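# Press the gauge pin on the magnet-marked post

## Task

Find the post of the checking fixture that has a yellow magnet on it. Press that post's gauge pin in as far as it can go and keep it fully in for at least one second; it may spring back out afterward. Do not disturb the other three pins, and do not move the magnet.

## Robot and tools

Robot: two UR20-style arms, left_arm and right_arm, each ending in a Robotiq 2F-85 two-finger gripper with a wrist camera (cam_left_wrist and cam_right_wrist, both 896x504). The scene frame has its origin at table-top height, halfway between the nominal bases, with +z up and +x pointing out over the table; left_arm is on the +y side. Calibrated bases: left_arm at (+0.060, +0.928, 0) m, right_arm at (-0.064, -0.817, 0) m, both turned only slightly about z. Every hand pose, velocity and target an arm reports is in that arm's own base frame, not the scene frame. Gripper axes: fingers point along +z, they open and close along y, and a camera block juts about 10 cm toward +x. end_effector_position is the point between the closed pads; closed fingertips extend about 19 mm past it (about 6 mm when fully open). A closed gripper's fingertips make a reasonable tool for pushing a pin.

execute_actions(actions, cameras): actions is a list of actions; each action is a table of at most 15 rows, and each row lasts one 1/30 s step. If a table is shorter, its final row repeats until 15 steps are done. Each row holds 18 numbers, all in [-1, 1], covering both arms even when only one moves: left dx, dy, dz, rx, ry, rz, gripper position, force_limit, speed, then the same nine for the right arm. The six pose numbers are an offset, not a pose: they are measured from the arm's Hand target as it was when the action began, along that Hand target's own axes. Every row refers back to that same starting point, not to the row before. 1.0 equals 0.6 m of translation or 180 degrees; rx, ry, rz form a single rotation vector. Six zeros re-request the current Hand target. Repeating a nonzero offset in a later action moves the hand further.

Gripper numbers: position +1 is fully open (85 mm), about -0.8 brings the pads together, -1 keeps closing until blocked. force_limit and speed are scaled from -1 to +1 (speed roughly 20, 85, 150 mm/s at -1, 0, +1); both default to +1. To leave a gripper unchanged, resend the exact three values it last got, since 0 is itself a command.

move(target, speed, blend, stop_force, zero, blocking, cameras): target is one 18-number row or a list of up to 15 rows, laid out like an execute_actions row; all rows are offsets from the same starting Hand targets. speed is path top speed in m/s (0.002 to 4.2, default 0.25; rotation is capped at twice that in rad/s), one value or one per target. blend (m) rounds corners in a list. stop_force (N, 6 to 120, shared by both arms) ends an arm's path when its wrist sensor feels that much push against its direction of travel; it cannot be used with blocking=false and is unreliable while the gripper rotates. zero (default true) re-zeroes moving arms before the move. Paths are straight, do not avoid obstacles, and time out after 10 s. The result adds a move: line with the ending (done, off_target, moving, held, fault) and limits (paced = pose clipped, held = steps withheld). Omit stop_force when backing away from something you are pressing, or the path may end immediately. Keep paths away from an arm's own base to avoid a shoulder flip.

wait(seconds: 0 to 10) lets the scene run with the last commands held. stop brakes a running move. zoom_image(camera, region=[x0, y0, x1, y1] pixels, at most 504x504) enlarges part of a wrist camera's latest image. zero_wrist_force(arm) subtracts the current wrist reading. read_manual(section="licences") returns licence text only. finished_scene(scene) ends the current scene, given its number.

Reading results: Hand target is the last commanded pose after clipping; the next offset starts from it, and the gripper often rests a little short of it. Tool commands lists current gripper commands. object_status: 0 moving, 1 blocked while opening, 2 blocked while closing (a grip), 3 reached the requested position or pads touching. position_measured is in counts: 3 open, about 78 = 60 mm, 130 = 40 mm, 180 = 20 mm, 230 pads together. Joint velocities reading within noise means the arm is still. Wrist force and Wrist torque are along the end effector's axes, showing the surface pushing back on the arm, plus a line with the peak since last shown. Joint torques include the arm's own weight.

Motion limits: commanded orientation is clipped to 32 degrees from the measured one each step; motion trails commands by about 0.17 to 0.21 s; joint speed caps are 2.09, 2.62 and 3.67 rad/s for shoulder, elbow and wrist joints.

Hazards: arms are stiff, so aiming even slightly beyond a firm contact can trigger a fault. A force near 150 N (plus or minus 25) on any part, or contact torque at a joint's load limit (678, 678, 398, 98.4, 98.4, 98.4 N m), stops that arm for 10 s. Motors that hold loads, stay stretched or push against an unreachable pose heat up: MOTOR HOT appears at 70 °C and brakes engage at 85 °C for 30 to 60 s. Avoid collisions between the arms and never close one gripper on the other arm. Nothing may fall or end up off the table. Push the chosen pin slowly, using stop_force, and in the same reply hold it in about a second and then pull clear.

Each tool is called after "Call:" as name(argument=value, ...), one argument or row to a line, values as JSON.

## Session

Call:
execute_actions(
  actions=[],
)

Scene clock: 0.00 s.
left_arm: end_effector_position=(+0.6452, +0.5338, +0.3687) position_measured=3 object_status=3 end_effector_quat_wxyz=(+0.054, +0.895, -0.431, +0.101) | right_arm: end_effector_position=(+1.0094, -0.4085, +0.1239) position_measured=3 object_status=3 end_effector_quat_wxyz=(+0.497, -0.362, -0.574, -0.541)
Joint positions: left_arm=[0.541 -1.507 2.094 -2.179 -1.799 -1.706] | right_arm=[2.693 -2.576 -1.22 -2.623 2.507 -0.374]
Joint velocities: within noise
Joint torques (N m): no reading
Motor temperatures (°C): left_arm=[24 36 26 39 35 34] | right_arm=[29 36 36 38 34 39]
Wrist force (N): no reading
Wrist torque (N m): no reading
Wrist force, peak (N): no reading
Hand target: left_arm +0.6452, +0.5338, +0.3687; +0.054, +0.895, -0.431, +0.101 | right_arm +1.0094, -0.4085, +0.1239; +0.497, -0.362, -0.574, -0.541
Tool commands: left_gripper/position=+1.0 left_gripper/force_limit=+1.0 left_gripper/speed=+1.0 right_gripper/position=+1.0 right_gripper/force_limit=+1.0 right_gripper/speed=+1.0

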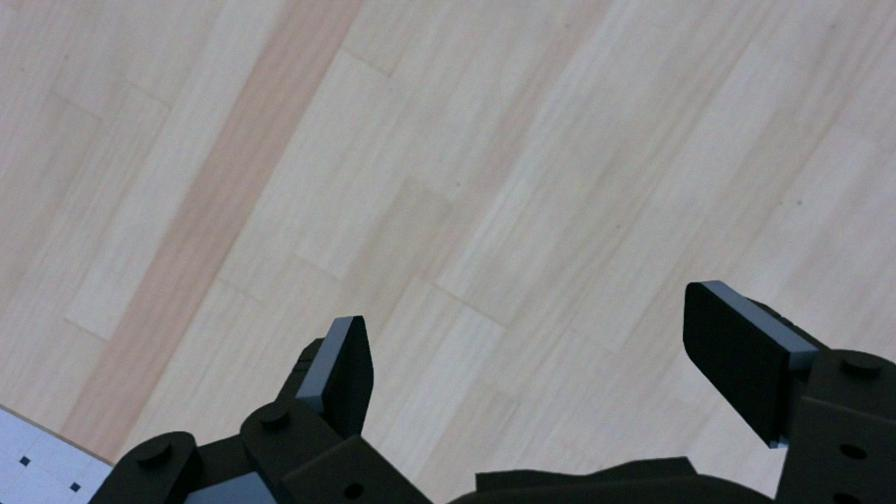

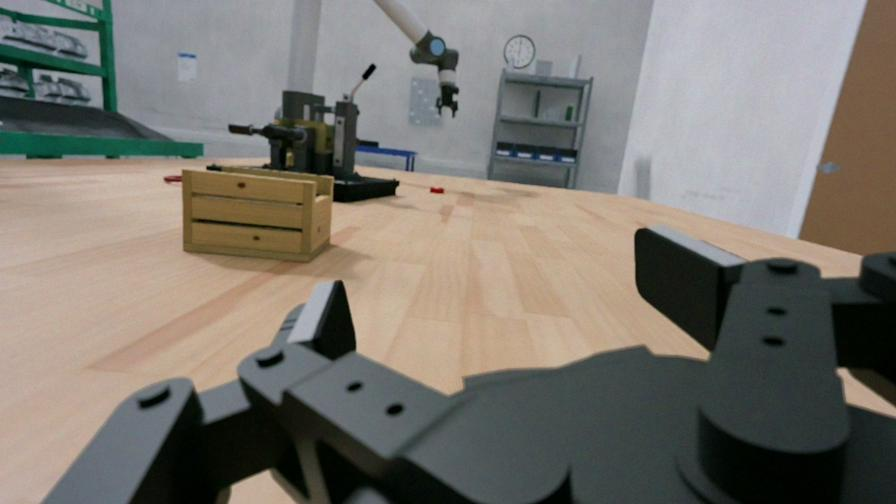

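Call:
zoom_image(
  camera="cam_right_wrist",
  region=[150, 50, 470, 230],
)

Call:
zoom_image(
  camera="cam_left_wrist",
  region=[0, 384, 200, 504],
)

Scaled by 1.575 from the camera's 896x504 image, which has a finer 1280x720 frame.

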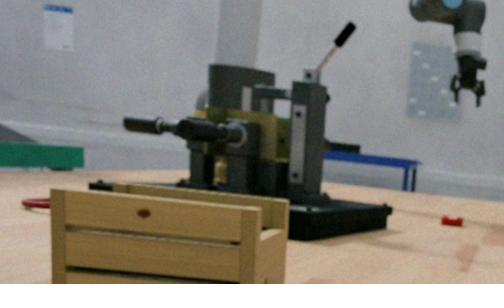

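Scaled by 2.520 from the camera's 896x504 image, which has a finer 1280x720 frame.

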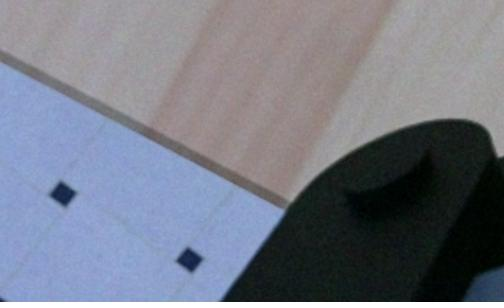

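Call:
move(
  target=[0.936,0.939,-0.252,0,0.167,0,1,1,1,0,0,0,0,0,0,1,1,1],
  speed=0.6,
)

Scene clock: 4.10 s.
left_arm: end_effector_position=(+0.5261, -0.2165, +0.6486) position_measured=3 object_status=3 end_effector_quat_wxyz=(+0.164, +0.838, -0.402, +0.329) | right_arm: end_effector_position=(+1.0094, -0.4085, +0.1239) position_measured=3 object_status=3 end_effector_quat_wxyz=(+0.497, -0.362, -0.574, -0.541)
Joint positions: left_arm=[-0.638 -2.192 2.399 -2.513 -1.754 -2.956] | right_arm=[2.693 -2.576 -1.22 -2.623 2.507 -0.374]
Joint velocities: within noise
Joint torques (N m): left_arm=[-29.52 10.81 -85.22 -12.98 4.98 -4.91] | right_arm=[0.02 246.13 72.83 -2.48 1.65 0.69]
Motor temperatures (°C): left_arm=[24 36 26 39 35 34] | right_arm=[29 36 36 38 34 39]
Wrist force (N): left_arm=[-0.4 -0.3 0.5] | right_arm=[0.1 0.1 0.2]
Wrist torque (N m): left_arm=[-0.01 0.36 -0.03] | right_arm=[0.02 -0.01 0.00]
Wrist force, peak (N): left_arm=[-3.0 -3.7 0.8] | right_arm=[0.0 0.4 0.5]
Hand target: left_arm +0.5261, -0.2166, +0.6486; +0.164, +0.838, -0.402, +0.329 | right_arm +1.0094, -0.4085, +0.1239; +0.497, -0.362, -0.574, -0.541
Off the commanded pose: left_arm 0.000 m, 0 deg | right_arm 0.000 m, 0 deg.
move: done
camera_calibration:
cam_left_wrist: T_world_to_cam=[[-0.836354, -0.542912, -0.0758825, 0.3885], [-0.468893, 0.780197, -0.414043, 0.707425], [0.283992, -0.310706, -0.907089, 0.497626], [0, 0, 0, 1]] pos_world=[0.515308, -0.186395, 0.773776]

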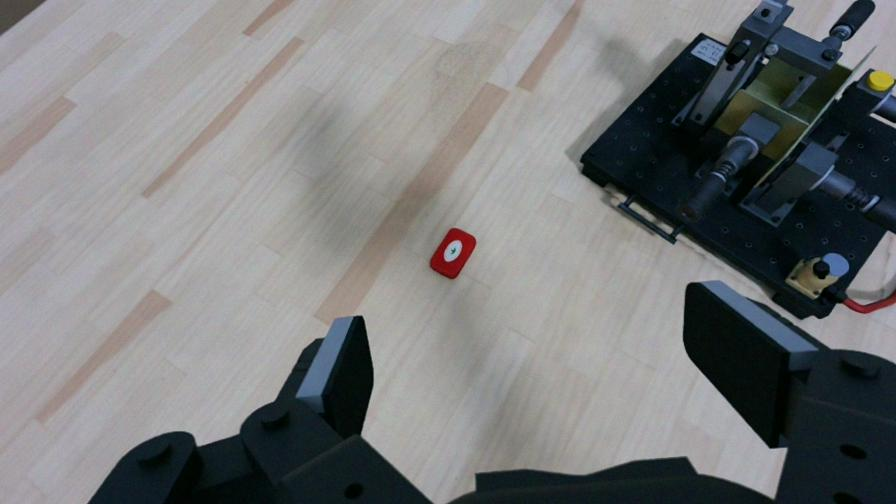

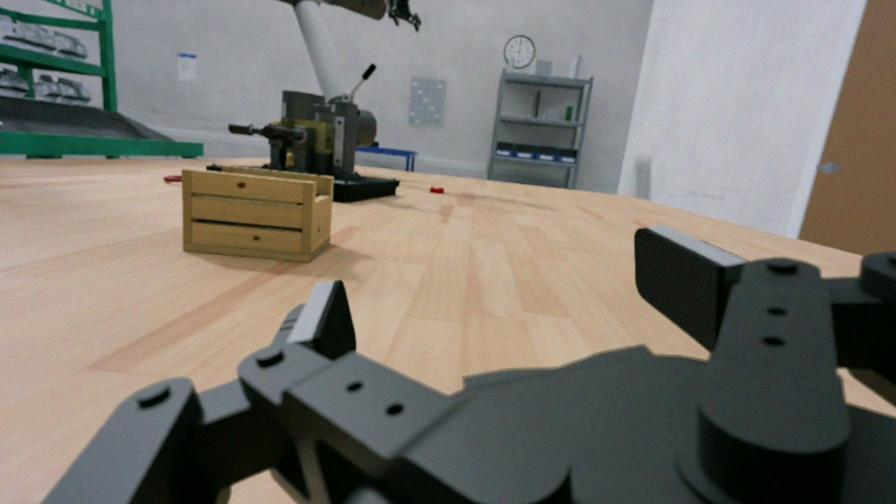

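Call:
zoom_image(
  camera="cam_left_wrist",
  region=[560, 0, 896, 330],
)

Scaled by 1.500 from the camera's 896x504 image, which has a finer 1280x720 frame.

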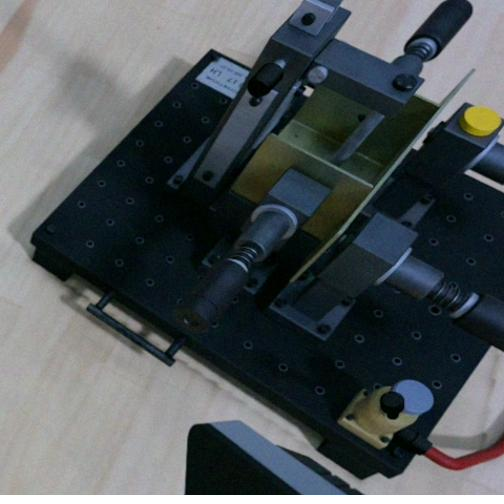

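Call:
move(
  target=[0.272,0.977,0.496,-0.261,-0.136,0.664,1,1,1,0,0,0,0,0,0,1,1,1],
  speed=0.8,
  cameras=["cam_left_wrist"],
)

Scene clock: 8.03 s.
left_arm: end_effector_position=(+0.2680, -0.8347, +0.5487) position_measured=3 object_status=3 end_effector_quat_wxyz=(+0.000, -0.018, +1.000, +0.001) | right_arm: end_effector_position=(+1.0094, -0.4085, +0.1239) position_measured=3 object_status=3 end_effector_quat_wxyz=(+0.497, -0.362, -0.574, -0.541)
Joint positions: left_arm=[-1.492 -1.574 1.87 -1.866 -1.57 -1.528] | right_arm=[2.693 -2.576 -1.22 -2.623 2.507 -0.374]
Joint velocities: within noise
Joint torques (N m): left_arm=[-18.15 -77.98 -123.89 -5.82 4.94 1.2] | right_arm=[-1.84 251.87 74.64 -1.69 2.26 0.91]
Motor temperatures (°C): left_arm=[24 36 26 39 35 34] | right_arm=[29 36 36 38 34 39]
Wrist force (N): left_arm=[0.0 -0.8 -0.2] | right_arm=[0.0 0.3 0.4]
Wrist torque (N m): left_arm=[-0.22 -0.08 0.08] | right_arm=[0.05 0.01 -0.01]
Wrist force, peak (N): left_arm=[1.9 -4.4 0.4] | right_arm=[0.1 0.5 0.5]
Hand target: left_arm +0.2680, -0.8349, +0.5487; +0.000, -0.018, +1.000, +0.001 | right_arm +1.0094, -0.4085, +0.1239; +0.497, -0.362, -0.574, -0.541
Off the commanded pose: left_arm 0.000 m, 0 deg | right_arm 0.000 m, 0 deg.
move: done
camera_calibration:
cam_left_wrist: T_world_to_cam=[[0.092762, 0.995674, 0.00528484, 0.820161], [0.944404, -0.0896644, 0.316324, -0.478329], [0.31543, -0.0243518, -0.948636, 0.541737], [0, 0, 0, 1]] pos_world=[0.204776, -0.84631, 0.660884]
Images, in order (width x height): cam_left_wrist 896x504.

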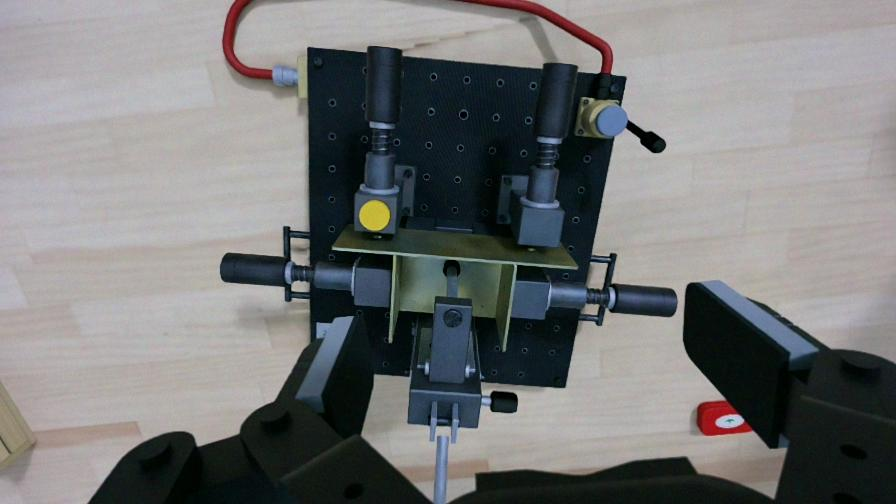

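Call:
move(
  target=[
    [0.286,-0.073,0.33,0,0,0.0672,-1,-1,1,0,0,0,0,0,0,1,1,1],
    [0.286,-0.073,0.635,0,0,0.0672,-1,-1,1,0,0,0,0,0,0,1,1,1],
  ],
  speed=0.4,
  blend=[0.05,0],
  cameras=["cam_left_wrist"],
)

Scene clock: 11.60 s.
left_arm: end_effector_position=(+0.0981, -0.8842, +0.1677) position_measured=234 object_status=3 end_effector_quat_wxyz=(+0.000, +0.087, +0.996, +0.001) | right_arm: end_effector_position=(+1.0094, -0.4085, +0.1239) position_measured=3 object_status=3 end_effector_quat_wxyz=(+0.497, -0.362, -0.574, -0.541)
Joint positions: left_arm=[-1.688 -1.288 2.163 -2.444 -1.571 -1.513] | right_arm=[2.693 -2.576 -1.22 -2.623 2.507 -0.374]
Joint velocities: within noise
Joint torques (N m): left_arm=[16.99 -108.27 -52.41 -12.69 5.52 2.08] | right_arm=[2.37 255.72 72.34 -1.25 3.66 2.76]
Motor temperatures (°C): left_arm=[24 36 26 39 35 34] | right_arm=[29 36 36 38 34 39]
Wrist force (N): left_arm=[0.3 -0.5 -0.6] | right_arm=[0.3 0.4 0.2]
Wrist torque (N m): left_arm=[-0.21 -0.17 0.08] | right_arm=[0.08 -0.05 -0.01]
Wrist force, peak (N): left_arm=[-2.7 -0.2 -3.3] | right_arm=[0.3 0.7 0.4]
Hand target: left_arm +0.0982, -0.8842, +0.1675; +0.000, +0.087, +0.996, +0.001 | right_arm +1.0094, -0.4085, +0.1239; +0.497, -0.362, -0.574, -0.541
Off the commanded pose: left_arm 0.000 m, 0 deg | right_arm 0.000 m, 0 deg.
move: done
camera_calibration:
cam_left_wrist: T_world_to_cam=[[0.299614, 0.954045, 0.0053573, 0.830154], [0.904634, -0.285872, 0.316094, -0.371395], [0.303099, -0.0898599, -0.948713, 0.17596], [0, 0, 0, 1]] pos_world=[0.0339173, -0.882364, 0.279884]
Images, in order (width x height): cam_left_wrist 896x504.

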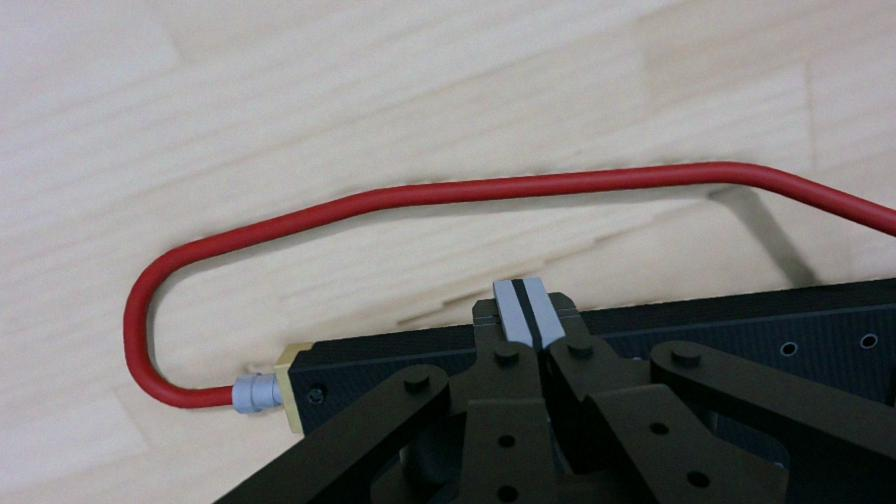

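Call:
zoom_image(
  camera="cam_left_wrist",
  region=[300, 270, 760, 504],
)

Call:
move(
  target=[-0.16,0,0,0,0,0,-1,-1,1,0,0,0,0,0,0,1,1,1],
  speed=0.03,
  stop_force=15,
  cameras=["cam_left_wrist"],
)

Scaled by 1.096 from the camera's 896x504 image, which has a finer 1280x720 frame.

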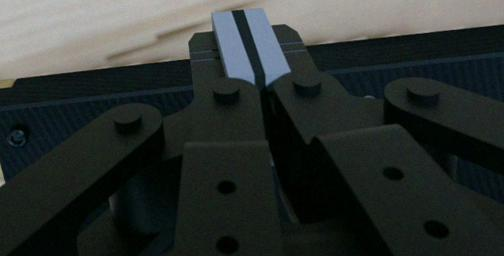

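Scene clock: 16.20 s.
left_arm: end_effector_position=(+0.1759, -0.8979, +0.1676) position_measured=234 object_status=3 end_effector_quat_wxyz=(+0.000, +0.087, +0.996, +0.001) | right_arm: end_effector_position=(+1.0094, -0.4085, +0.1239) position_measured=3 object_status=3 end_effector_quat_wxyz=(+0.497, -0.362, -0.574, -0.541)
Joint positions: left_arm=[-1.599 -1.264 2.127 -2.432 -1.571 -1.424] | right_arm=[2.693 -2.576 -1.22 -2.623 2.507 -0.374]
Joint velocities: within noise
Joint torques (N m): left_arm=[-7.83 -170.04 -56.91 -6.92 -0.39 -4.14] | right_arm=[-3.67 258.62 73.75 -0.3 3.4 3.93]
Motor temperatures (°C): left_arm=[24 36 26 39 35 34] | right_arm=[29 36 36 37 34 39]
Wrist force (N): left_arm=[14.9 -3.1 3.0] | right_arm=[0.1 0.1 0.2]
Wrist torque (N m): left_arm=[-0.13 -0.09 0.06] | right_arm=[0.01 -0.03 0.00]
Wrist force, peak (N): left_arm=[119.9 17.9 -25.6] | right_arm=[0.5 0.5 0.3]
Hand target: left_arm +0.1759, -0.8979, +0.1675; +0.000, +0.087, +0.996, +0.001 (not the last commanded pose) | right_arm +1.0094, -0.4085, +0.1239; +0.497, -0.362, -0.574, -0.541
Off the commanded pose: left_arm 0.017 m, 0 deg | right_arm 0.000 m, 0 deg.
move: contact (left_arm)
camera_calibration:
cam_left_wrist: T_world_to_cam=[[0.299498, 0.954082, 0.00541593, 0.819974], [0.904671, -0.285782, 0.316067, -0.445454], [0.303102, -0.0897619, -0.948721, 0.151079], [0, 0, 0, 1]] pos_world=[0.111617, -0.896064, 0.279684]
Images, in order (width x height): cam_left_wrist 896x504.

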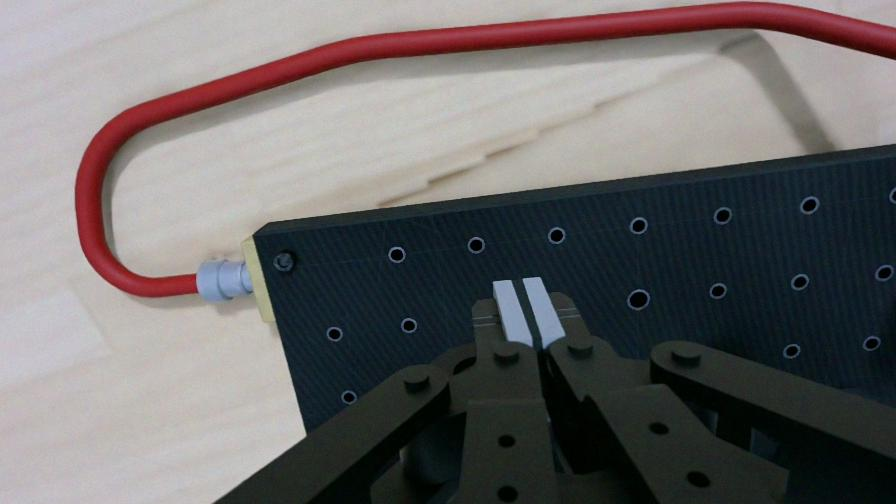

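Call:
move(
  target=[-0.007,0,0,0,0,0,-1,-1,1,0,0,0,0,0,0,1,1,1],
  speed=0.003,
  stop_force=20,
  cameras=[],
)

Call:
wait(
  seconds=1.2,
  cameras=[],
)

Call:
move(
  target=[0.01,0,0,0,0,0,-1,-1,1,0,0,0,0,0,0,1,1,1],
  speed=0.02,
  cameras=[],
)

Call:
move(
  target=[0.02,0,0,0,0,0,-1,-1,1,0,0,0,0,0,0,1,1,1],
  speed=0.02,
  cameras=[],
)

Call:
move(
  target=[0.02,0,0,0,0,0,-1,-1,1,0,0,0,0,0,0,1,1,1],
  speed=0.02,
  cameras=[],
)

Scene clock: 17.50 s.
left_arm: end_effector_position=(+0.1761, -0.8979, +0.1675) position_measured=234 object_status=3 end_effector_quat_wxyz=(+0.000, +0.087, +0.996, +0.001) | right_arm: end_effector_position=(+1.0094, -0.4085, +0.1239) position_measured=3 object_status=3 end_effector_quat_wxyz=(+0.497, -0.362, -0.574, -0.541)
Joint positions: left_arm=[-1.599 -1.264 2.127 -2.432 -1.571 -1.423] | right_arm=[2.693 -2.576 -1.22 -2.623 2.507 -0.374]
Joint velocities: within noise
Joint torques (N m): left_arm=[17.45 -144.67 -74.52 -9.88 16.92 -4.41] | right_arm=[-5.49 250.82 73.24 -0.75 3.45 4.16]
Motor temperatures (°C): left_arm=[24 36 26 39 35 34] | right_arm=[29 36 36 37 34 39]
Wrist force (N): left_arm=[38.6 -8.5 6.4] | right_arm=[0.3 0.2 0.4]
Wrist torque (N m): left_arm=[-0.09 -0.09 0.09] | right_arm=[0.03 -0.06 0.00]
Wrist force, peak (N): left_arm=[41.4 -10.0 4.3] | right_arm=[0.0 0.7 0.1]
Hand target: left_arm +0.1761, -0.8979, +0.1675; +0.000, +0.087, +0.996, +0.001 (not the last commanded pose) | right_arm +1.0094, -0.4085, +0.1239; +0.497, -0.362, -0.574, -0.541
Off the commanded pose: left_arm 0.004 m, 0 deg | right_arm 0.000 m, 0 deg.
move: contact (left_arm)
No camera images: "cameras" was empty.

Scene clock: 18.70 s.
left_arm: end_effector_position=(+0.1761, -0.8979, +0.1675) position_measured=234 object_status=3 end_effector_quat_wxyz=(+0.000, +0.087, +0.996, +0.001) | right_arm: end_effector_position=(+1.0094, -0.4085, +0.1239) position_measured=3 object_status=3 end_effector_quat_wxyz=(+0.497, -0.362, -0.574, -0.541)
Joint positions: left_arm=[-1.599 -1.264 2.127 -2.432 -1.571 -1.423] | right_arm=[2.693 -2.576 -1.22 -2.623 2.507 -0.374]
Joint velocities: within noise
Joint torques (N m): left_arm=[13.57 -144.47 -56.25 -13.11 17.29 -3.59] | right_arm=[-1.72 253.25 75.5 -0.96 3.45 3.87]
Motor temperatures (°C): left_arm=[24 36 26 39 35 34] | right_arm=[29 36 36 37 34 39]
Wrist force (N): left_arm=[36.3 -7.1 4.2] | right_arm=[0.2 0.3 0.3]
Wrist torque (N m): left_arm=[-0.01 -0.07 0.08] | right_arm=[0.05 -0.03 0.00]
Wrist force, peak (N): left_arm=[38.0 -8.1 6.5] | right_arm=[0.2 0.5 0.8]
Hand target: left_arm +0.1761, -0.8979, +0.1675; +0.000, +0.087, +0.996, +0.001 (not the last commanded pose) | right_arm +1.0094, -0.4085, +0.1239; +0.497, -0.362, -0.574, -0.541
Tool commands: left_gripper/position=-1.0 left_gripper/force_limit=-1.0 left_gripper/speed=+1.0 right_gripper/position=+1.0 right_gripper/force_limit=+1.0 right_gripper/speed=+1.0
Off the commanded pose: left_arm 0.004 m, 0 deg | right_arm 0.000 m, 0 deg.
wait: 1.20 s; at rest by 0.17 s
No camera images: "cameras" was empty.

Scene clock: 19.40 s.
left_arm: end_effector_position=(+0.1704, -0.8969, +0.1675) position_measured=234 object_status=3 end_effector_quat_wxyz=(+0.000, +0.087, +0.996, +0.001) | right_arm: end_effector_position=(+1.0094, -0.4085, +0.1239) position_measured=3 object_status=3 end_effector_quat_wxyz=(+0.497, -0.362, -0.574, -0.541)
Joint positions: left_arm=[-1.605 -1.266 2.13 -2.433 -1.571 -1.43] | right_arm=[2.693 -2.576 -1.22 -2.623 2.507 -0.374]
Joint velocities: within noise
Joint torques (N m): left_arm=[-7.84 -161.92 -52.97 -12.37 -1.95 -2.32] | right_arm=[-2.61 250.84 73.68 -0.88 2.82 3.47]
Motor temperatures (°C): left_arm=[24 36 26 39 35 34] | right_arm=[29 36 36 37 34 39]
Wrist force (N): left_arm=[6.8 3.7 0.6] | right_arm=[0.1 0.1 0.5]
Wrist torque (N m): left_arm=[1.05 0.47 0.07] | right_arm=[0.03 -0.02 0.00]
Wrist force, peak (N): left_arm=[36.3 -7.8 4.3] | right_arm=[0.5 0.1 0.4]
Hand target: left_arm +0.1702, -0.8968, +0.1675; +0.000, +0.087, +0.996, +0.001 | right_arm +1.0094, -0.4085, +0.1239; +0.497, -0.362, -0.574, -0.541
Off the commanded pose: left_arm 0.000 m, 0 deg | right_arm 0.000 m, 0 deg.
move: done
No camera images: "cameras" was empty.

Scene clock: 20.27 s.
left_arm: end_effector_position=(+0.1586, -0.8948, +0.1675) position_measured=234 object_status=3 end_effector_quat_wxyz=(+0.000, +0.087, +0.996, +0.001) | right_arm: end_effector_position=(+1.0094, -0.4085, +0.1239) position_measured=3 object_status=3 end_effector_quat_wxyz=(+0.497, -0.362, -0.574, -0.541)
Joint positions: left_arm=[-1.618 -1.27 2.136 -2.435 -1.571 -1.443] | right_arm=[2.693 -2.576 -1.22 -2.623 2.507 -0.374]
Joint velocities: within noise
Joint torques (N m): left_arm=[-11.09 -167.88 -50.55 -12.68 -2.65 -4.06] | right_arm=[-2.41 258.26 72.97 -0.51 3.67 4.15]
Motor temperatures (°C): left_arm=[24 36 26 39 35 34] | right_arm=[29 36 36 37 34 39]
Wrist force (N): left_arm=[3.3 4.3 0.2] | right_arm=[0.1 0.2 0.4]
Wrist torque (N m): left_arm=[1.00 0.42 0.07] | right_arm=[0.03 -0.02 -0.01]
Wrist force, peak (N): left_arm=[7.0 3.8 1.0] | right_arm=[0.4 0.6 0.3]
Hand target: left_arm +0.1584, -0.8947, +0.1675; +0.000, +0.087, +0.996, +0.001 | right_arm +1.0094, -0.4085, +0.1239; +0.497, -0.362, -0.574, -0.541
Off the commanded pose: left_arm 0.000 m, 0 deg | right_arm 0.000 m, 0 deg.
move: done
No camera images: "cameras" was empty.

Scene clock: 21.13 s.
left_arm: end_effector_position=(+0.1468, -0.8927, +0.1675) position_measured=234 object_status=3 end_effector_quat_wxyz=(+0.000, +0.087, +0.996, +0.001) end_effector_velocity=(-0.004, +0.000, +0.000) end_effector_angular_velocity=(+0.000, +0.000, -0.002) | right_arm: end_effector_position=(+1.0094, -0.4085, +0.1239) position_measured=3 object_status=3 end_effector_quat_wxyz=(+0.497, -0.362, -0.574, -0.541)
Joint positions: left_arm=[-1.632 -1.274 2.142 -2.437 -1.571 -1.457] | right_arm=[2.693 -2.576 -1.22 -2.623 2.507 -0.374]
Joint velocities: left_arm=[-0.005 0 0.001 -0.001 0 -0.003] | right_arm=[within noise]
Joint torques (N m): left_arm=[-15.45 -157.47 -49.75 -13.13 -3.01 -2.35] | right_arm=[-6.44 255.53 73.68 -0.5 3.21 3.71]
Motor temperatures (°C): left_arm=[24 36 26 39 35 34] | right_arm=[29 36 36 37 34 39]
Wrist force (N): left_arm=[-2.9 6.2 -0.4] | right_arm=[0.3 0.1 0.2]
Wrist torque (N m): left_arm=[1.03 0.42 0.07] | right_arm=[0.01 -0.05 0.00]
Wrist force, peak (N): left_arm=[-3.3 6.4 0.1] | right_arm=[0.2 0.4 0.4]
Hand target: left_arm +0.1466, -0.8926, +0.1675; +0.000, +0.087, +0.996, +0.001 | right_arm +1.0094, -0.4085, +0.1239; +0.497, -0.362, -0.574, -0.541
Off the commanded pose: left_arm 0.000 m, 0 deg | right_arm 0.000 m, 0 deg.
move: done
No camera images: "cameras" was empty.

Call:
finished_scene(
  scene=1,
)

The scene is finished: the task was done.


## Next scene

The same job, from a new start.

Call:
execute_actions(
  actions=[],
)

Scene clock: 0.00 s.
left_arm: end_effector_position=(+1.6020, +0.5513, +0.3701) position_measured=3 object_status=3 end_effector_quat_wxyz=(-0.049, +0.940, +0.190, +0.279) | right_arm: end_effector_position=(+0.4481, +0.4679, +0.3319) position_measured=3 object_status=3 end_effector_quat_wxyz=(-0.272, +0.502, +0.649, +0.503)
Joint positions: left_arm=[0.193 -0.686 0.985 -2.439 -1.472 -3.319] | right_arm=[4.007 -1.969 -2.772 1.193 2.076 2.519]
Joint velocities: within noise
Joint torques (N m): no reading
Motor temperatures (°C): left_arm=[24 35 26 38 34 34] | right_arm=[28 35 36 37 34 38]
Wrist force (N): no reading
Wrist torque (N m): no reading
Wrist force, peak (N): no reading
Hand target: left_arm +1.6020, +0.5513, +0.3701; -0.049, +0.940, +0.190, +0.279 | right_arm +0.4481, +0.4679, +0.3319; -0.272, +0.502, +0.649, +0.503
Tool commands: left_gripper/position=+1.0 left_gripper/force_limit=+1.0 left_gripper/speed=+1.0 right_gripper/position=+1.0 right_gripper/force_limit=+1.0 right_gripper/speed=+1.0
camera_calibration:
cam_left_wrist: T_world_to_cam=[[0.280319, -0.958405, -0.0536817, 0.116011], [-0.933413, -0.259108, -0.248199, 1.75322], [0.223966, 0.119682, -0.967221, 0.0591923], [0, 0, 0, 1]] pos_world=[1.5907, 0.558373, 0.498626]
cam_right_wrist: T_world_to_cam=[[0.956613, -0.13676, 0.257272, -0.433465], [0.120637, -0.61784, -0.776995, 0.502422], [0.265214, 0.774319, -0.574535, -0.162484], [0, 0, 0, 1]] pos_world=[0.39714, 0.37695, 0.408545]

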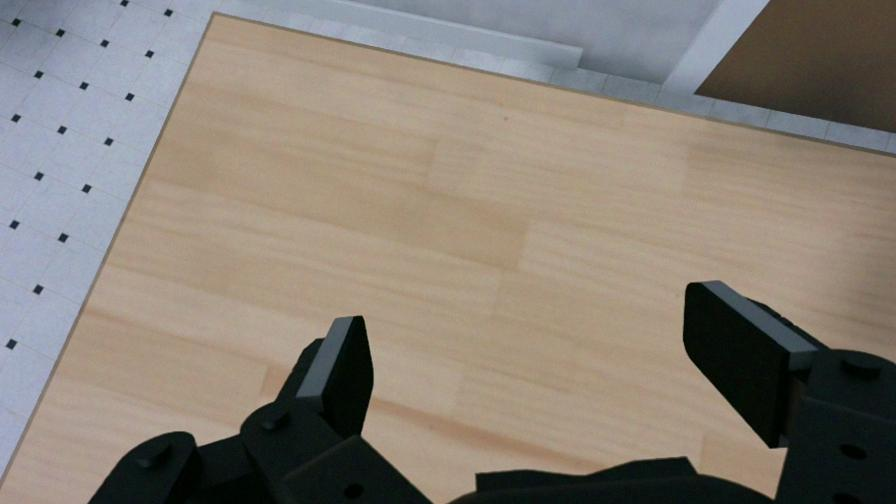

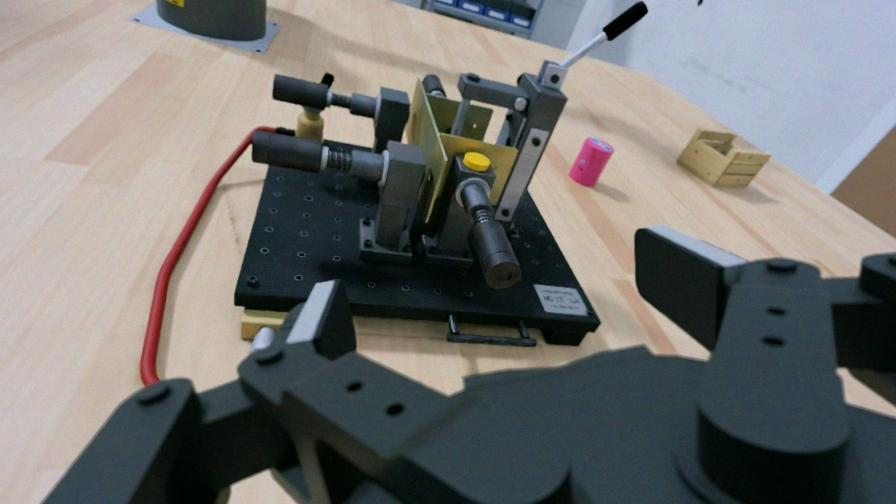

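Call:
zoom_image(
  camera="cam_right_wrist",
  region=[400, 130, 560, 310],
)

Scaled by 2.800 from the camera's 896x504 image, which has a finer 1280x720 frame.

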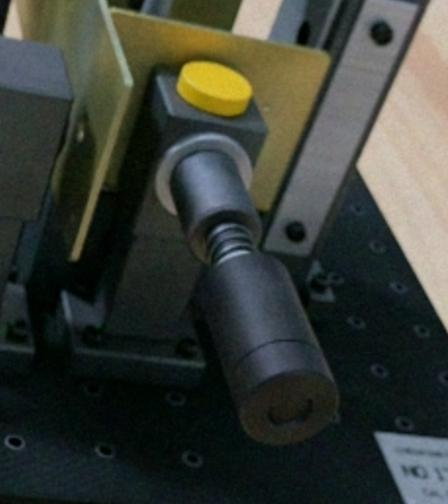

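Call:
move(
  target=[0,0,0,0,0,0,1,1,1,-0.2075,0.0663,0.305,0.0443,0.0196,-0.0179,-1,-1,1],
  speed=0.3,
  cameras=["cam_right_wrist"],
)

Call:
zoom_image(
  camera="cam_right_wrist",
  region=[330, 100, 630, 400],
)

Scene clock: 3.50 s.
left_arm: end_effector_position=(+1.6020, +0.5513, +0.3701) position_measured=3 object_status=3 end_effector_quat_wxyz=(-0.049, +0.940, +0.190, +0.279) | right_arm: end_effector_position=(+0.5559, +0.5897, +0.1769) position_measured=234 object_status=3 end_effector_quat_wxyz=(-0.312, +0.448, +0.687, +0.479)
Joint positions: left_arm=[0.193 -0.686 0.985 -2.439 -1.472 -3.319] | right_arm=[3.93 -2.301 -2.497 1.177 2.293 2.394]
Joint velocities: within noise
Joint torques (N m): left_arm=[-4.51 -278.46 -106.95 -11.36 0.93 -0.18] | right_arm=[-18.86 120.72 16.01 2.13 7.32 -7.23]
Motor temperatures (°C): left_arm=[24 35 26 38 34 34] | right_arm=[28 35 36 37 34 38]
Wrist force (N): left_arm=[0.3 -0.2 -0.2] | right_arm=[-0.6 0.3 0.0]
Wrist torque (N m): left_arm=[-0.02 -0.04 0.00] | right_arm=[-0.04 0.15 -0.16]
Wrist force, peak (N): left_arm=[0.7 -0.5 -0.3] | right_arm=[-3.0 1.5 2.8]
Hand target: left_arm +1.6020, +0.5513, +0.3701; -0.049, +0.940, +0.190, +0.279 | right_arm +0.5560, +0.5898, +0.1767; -0.312, +0.448, +0.688, +0.479
Off the commanded pose: left_arm 0.000 m, 0 deg | right_arm 0.000 m, 0 deg.
move: done
camera_calibration:
cam_right_wrist: T_world_to_cam=[[0.966136, 0.0194405, 0.257301, -0.57736], [0.218808, -0.590248, -0.777001, 0.37328], [0.136766, 0.806988, -0.574514, -0.322272], [0, 0, 0, 1]] pos_world=[0.520207, 0.491622, 0.253445]
Images, in order (width x height): cam_right_wrist 896x504.

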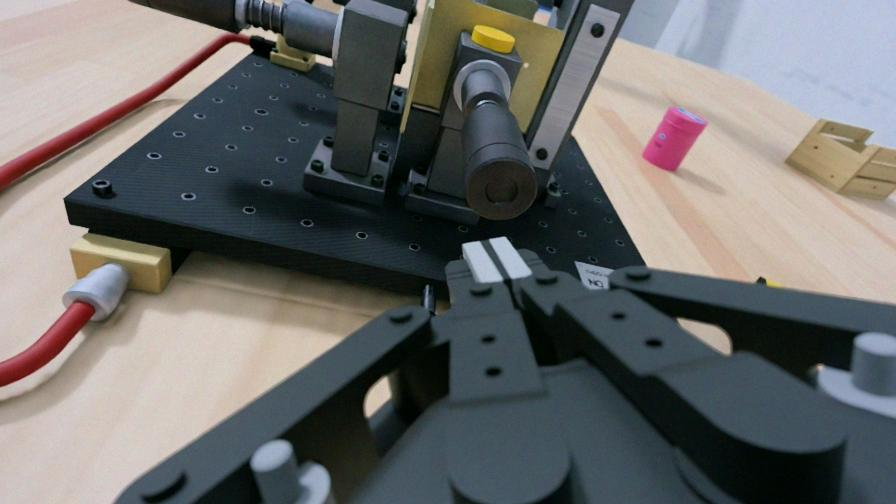

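Scaled by 1.680 from the camera's 896x504 image, which has a finer 1280x720 frame.

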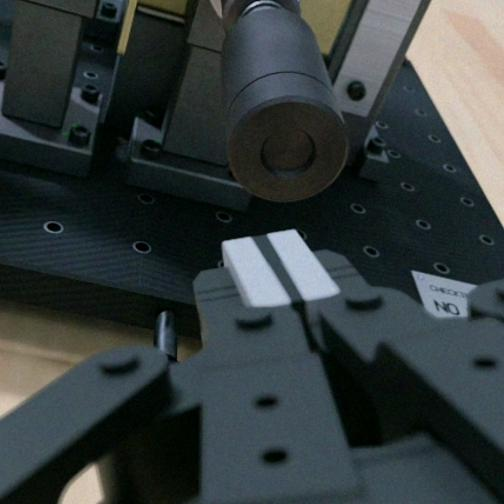

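Call:
move(
  target=[0,0,0,0,0,0,1,1,1,-0.0056,0.0158,0.1312,0,0,0,-1,-1,1],
  speed=0.15,
  cameras=["cam_right_wrist"],
)

Call:
zoom_image(
  camera="cam_right_wrist",
  region=[380, 130, 620, 370],
)

Scene clock: 5.77 s.
left_arm: end_effector_position=(+1.6020, +0.5513, +0.3701) position_measured=3 object_status=3 end_effector_quat_wxyz=(-0.049, +0.940, +0.190, +0.279) | right_arm: end_effector_position=(+0.5661, +0.6637, +0.1502) position_measured=234 object_status=3 end_effector_quat_wxyz=(-0.312, +0.448, +0.688, +0.479)
Joint positions: left_arm=[0.193 -0.686 0.985 -2.439 -1.472 -3.319] | right_arm=[4 -2.347 -2.421 1.173 2.23 2.435]
Joint velocities: within noise
Joint torques (N m): left_arm=[-1.26 -278.17 -108.63 -10.82 2.41 0.95] | right_arm=[22.39 133.66 20.27 1.39 -1.54 5.2]
Motor temperatures (°C): left_arm=[24 35 26 38 34 34] | right_arm=[28 35 36 37 34 38]
Wrist force (N): left_arm=[0.3 0.1 -0.3] | right_arm=[-2.6 -1.9 -8.1]
Wrist torque (N m): left_arm=[0.04 -0.04 -0.01] | right_arm=[-0.14 0.53 -0.06]
Wrist force, peak (N): left_arm=[0.7 -0.2 -0.2] | right_arm=[-2.7 -1.8 -8.5]
Hand target: left_arm +1.6020, +0.5513, +0.3701; -0.049, +0.940, +0.190, +0.279 | right_arm +0.5661, +0.6639, +0.1501; -0.312, +0.448, +0.688, +0.479
Off the commanded pose: left_arm 0.000 m, 0 deg | right_arm 0.000 m, 0 deg.
move: done
camera_calibration:
cam_right_wrist: T_world_to_cam=[[0.966149, 0.0195176, 0.257245, -0.581848], [0.21881, -0.590231, -0.777013, 0.39411], [0.136669, 0.806999, -0.574522, -0.3987], [0, 0, 0, 1]] pos_world=[0.530407, 0.565722, 0.226845]
Images, in order (width x height): cam_right_wrist 896x504.

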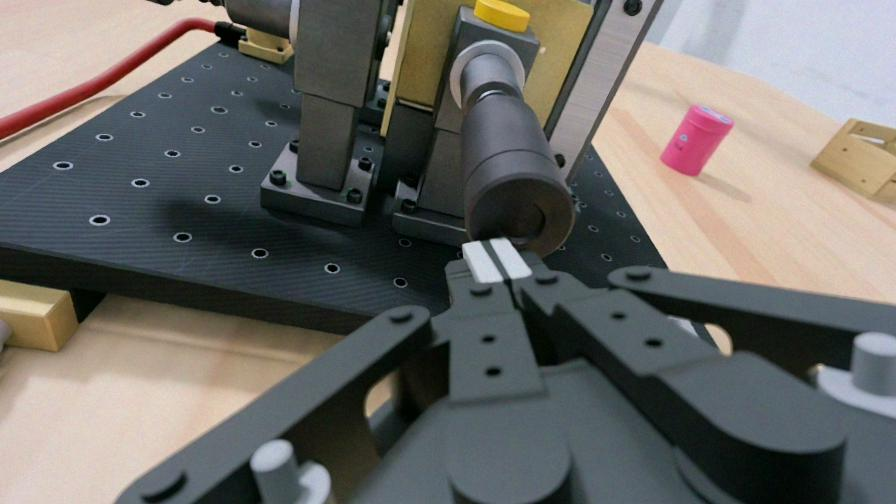

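Scaled by 2.100 from the camera's 896x504 image, which has a finer 1280x720 frame.

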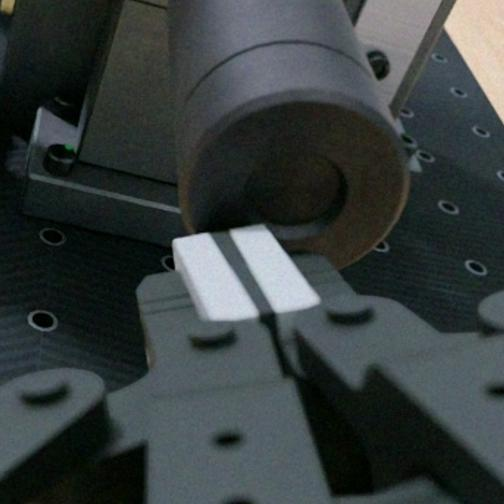

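Call:
move(
  target=[0,0,0,0,0,0,1,1,1,0.0265,0.0117,0.0782,0,0,0,-1,-1,1],
  speed=0.012,
  stop_force=25,
  cameras=["cam_right_wrist"],
)

Scene clock: 8.80 s.
left_arm: end_effector_position=(+1.6020, +0.5513, +0.3701) position_measured=3 object_status=3 end_effector_quat_wxyz=(-0.049, +0.940, +0.190, +0.279) | right_arm: end_effector_position=(+0.5661, +0.6804, +0.1502) position_measured=234 object_status=3 end_effector_quat_wxyz=(-0.312, +0.448, +0.688, +0.479)
Joint positions: left_arm=[0.193 -0.686 0.985 -2.439 -1.472 -3.319] | right_arm=[4.017 -2.347 -2.407 1.164 2.215 2.444]
Joint velocities: within noise
Joint torques (N m): left_arm=[3.15 -284.41 -110.94 -11.02 3.67 1.08] | right_arm=[-5.08 166.21 17.02 11.95 5.9 -6.97]
Motor temperatures (°C): left_arm=[24 35 26 38 34 34] | right_arm=[28 35 36 37 34 38]
Wrist force (N): left_arm=[0.2 -0.2 0.1] | right_arm=[-7.2 -8.7 -33.0]
Wrist torque (N m): left_arm=[-0.04 -0.03 0.00] | right_arm=[-0.14 0.53 -0.06]
Wrist force, peak (N): left_arm=[0.4 0.5 -0.3] | right_arm=[-18.1 -13.2 -74.3]
Hand target: left_arm +1.6020, +0.5513, +0.3701; -0.049, +0.940, +0.190, +0.279 | right_arm +0.5661, +0.6804, +0.1501; -0.312, +0.448, +0.688, +0.479 (not the last commanded pose)
Off the commanded pose: left_arm 0.000 m, 0 deg | right_arm 0.034 m, 0 deg.
move: contact (right_arm)
camera_calibration:
cam_right_wrist: T_world_to_cam=[[0.966128, 0.0195757, 0.25732, -0.582189], [0.218903, -0.590231, -0.776987, 0.403834], [0.136668, 0.806997, -0.574524, -0.412233], [0, 0, 0, 1]] pos_world=[0.530407, 0.582422, 0.226745]
Images, in order (width x height): cam_right_wrist 896x504.

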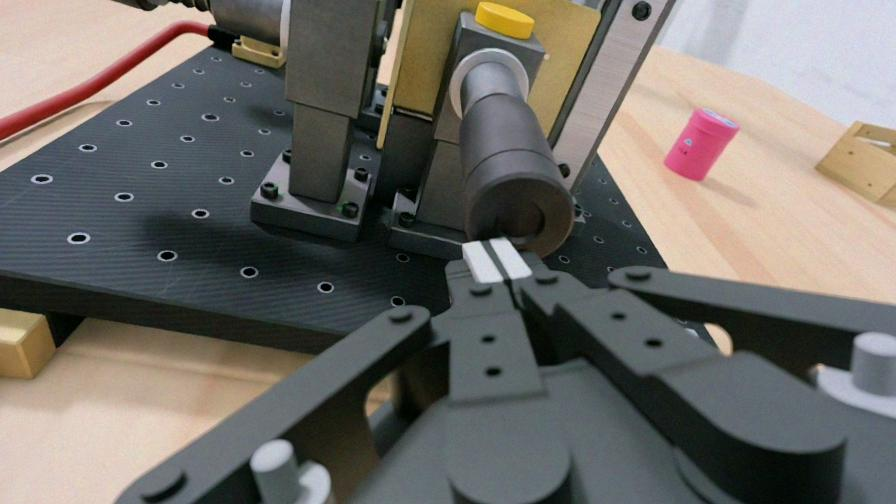

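Call:
move(
  target=[0,0,0,0,0,0,1,1,1,0.0026,0.0012,0.0078,0,0,0,-1,-1,1],
  speed=0.003,
  stop_force=20,
  cameras=[],
)

Call:
wait(
  seconds=1.1,
  cameras=["cam_right_wrist"],
)

Scene clock: 9.80 s.
left_arm: end_effector_position=(+1.6020, +0.5513, +0.3701) position_measured=3 object_status=3 end_effector_quat_wxyz=(-0.049, +0.940, +0.190, +0.279) | right_arm: end_effector_position=(+0.5661, +0.6807, +0.1502) position_measured=234 object_status=3 end_effector_quat_wxyz=(-0.312, +0.448, +0.688, +0.479)
Joint positions: left_arm=[0.193 -0.686 0.985 -2.439 -1.472 -3.319] | right_arm=[4.017 -2.347 -2.407 1.164 2.215 2.444]
Joint velocities: within noise
Joint torques (N m): left_arm=[8.24 -280.97 -110.08 -11.11 3.96 1.56] | right_arm=[11.03 161.31 30.72 6.03 6.81 0.81]
Motor temperatures (°C): left_arm=[24 35 26 38 34 34] | right_arm=[28 35 36 37 34 38]
Wrist force (N): left_arm=[0.1 -0.3 0.0] | right_arm=[-15.7 -11.9 -61.8]
Wrist torque (N m): left_arm=[-0.05 -0.01 0.00] | right_arm=[-0.17 0.66 -0.05]
Wrist force, peak (N): left_arm=[0.5 -0.3 -0.3] | right_arm=[-15.8 -12.4 -62.6]
Hand target: left_arm +1.6020, +0.5513, +0.3701; -0.049, +0.940, +0.190, +0.279 | right_arm +0.5660, +0.6806, +0.1502; -0.312, +0.448, +0.688, +0.479 (not the last commanded pose)
Off the commanded pose: left_arm 0.000 m, 0 deg | right_arm 0.005 m, 0 deg.
move: contact (right_arm)
No camera images: "cameras" was empty.

Scene clock: 10.90 s.
left_arm: end_effector_position=(+1.6020, +0.5513, +0.3701) position_measured=3 object_status=3 end_effector_quat_wxyz=(-0.049, +0.940, +0.190, +0.279) | right_arm: end_effector_position=(+0.5660, +0.6806, +0.1502) position_measured=234 object_status=3 end_effector_quat_wxyz=(-0.312, +0.448, +0.688, +0.479)
Joint positions: left_arm=[0.193 -0.686 0.985 -2.439 -1.472 -3.319] | right_arm=[4.017 -2.347 -2.407 1.164 2.215 2.444]
Joint velocities: within noise
Joint torques (N m): left_arm=[2.72 -282.46 -111.16 -10.89 3.38 1.67] | right_arm=[10.91 157.87 27.47 9.96 6.82 -5.98]
Motor temperatures (°C): left_arm=[24 35 26 38 34 34] | right_arm=[28 35 36 37 34 38]
Wrist force (N): left_arm=[0.3 -0.2 -0.2] | right_arm=[-14.6 -9.9 -55.2]
Wrist torque (N m): left_arm=[-0.02 -0.03 0.00] | right_arm=[-0.24 0.65 -0.03]
Wrist force, peak (N): left_arm=[0.7 -0.3 -0.3] | right_arm=[-16.0 -11.9 -61.4]
Hand target: left_arm +1.6020, +0.5513, +0.3701; -0.049, +0.940, +0.190, +0.279 | right_arm +0.5660, +0.6806, +0.1502; -0.312, +0.448, +0.688, +0.479 (not the last commanded pose)
Tool commands: left_gripper/position=+1.0 left_gripper/force_limit=+1.0 left_gripper/speed=+1.0 right_gripper/position=-1.0 right_gripper/force_limit=-1.0 right_gripper/speed=+1.0
Off the commanded pose: left_arm 0.000 m, 0 deg | right_arm 0.005 m, 0 deg.
wait: 1.10 s; at rest by 0.17 s
camera_calibration:
cam_right_wrist: T_world_to_cam=[[0.966103, 0.019613, 0.257411, -0.582248], [0.219008, -0.590169, -0.777005, 0.403942], [0.136676, 0.807042, -0.574459, -0.412382], [0, 0, 0, 1]] pos_world=[0.530408, 0.582623, 0.226845]
Images, in order (width x height): cam_right_wrist 896x504.

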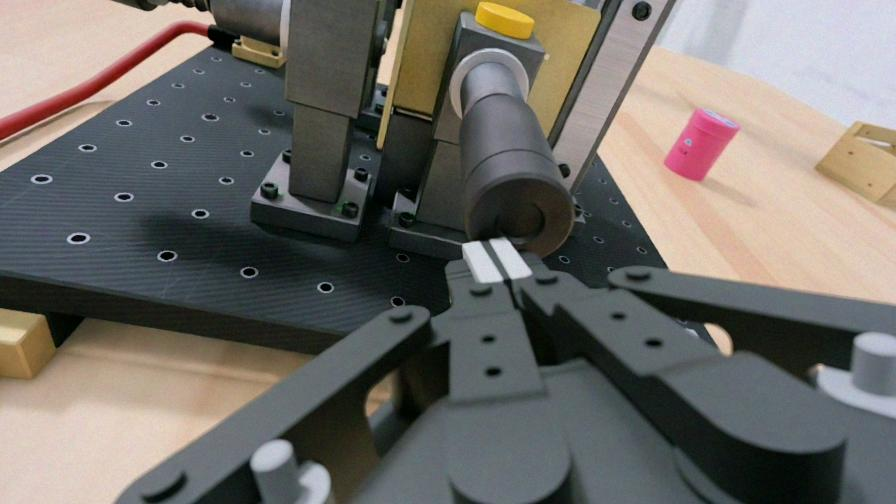

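Call:
finished_scene(
  scene=2,
)

The scene is finished: the task was done.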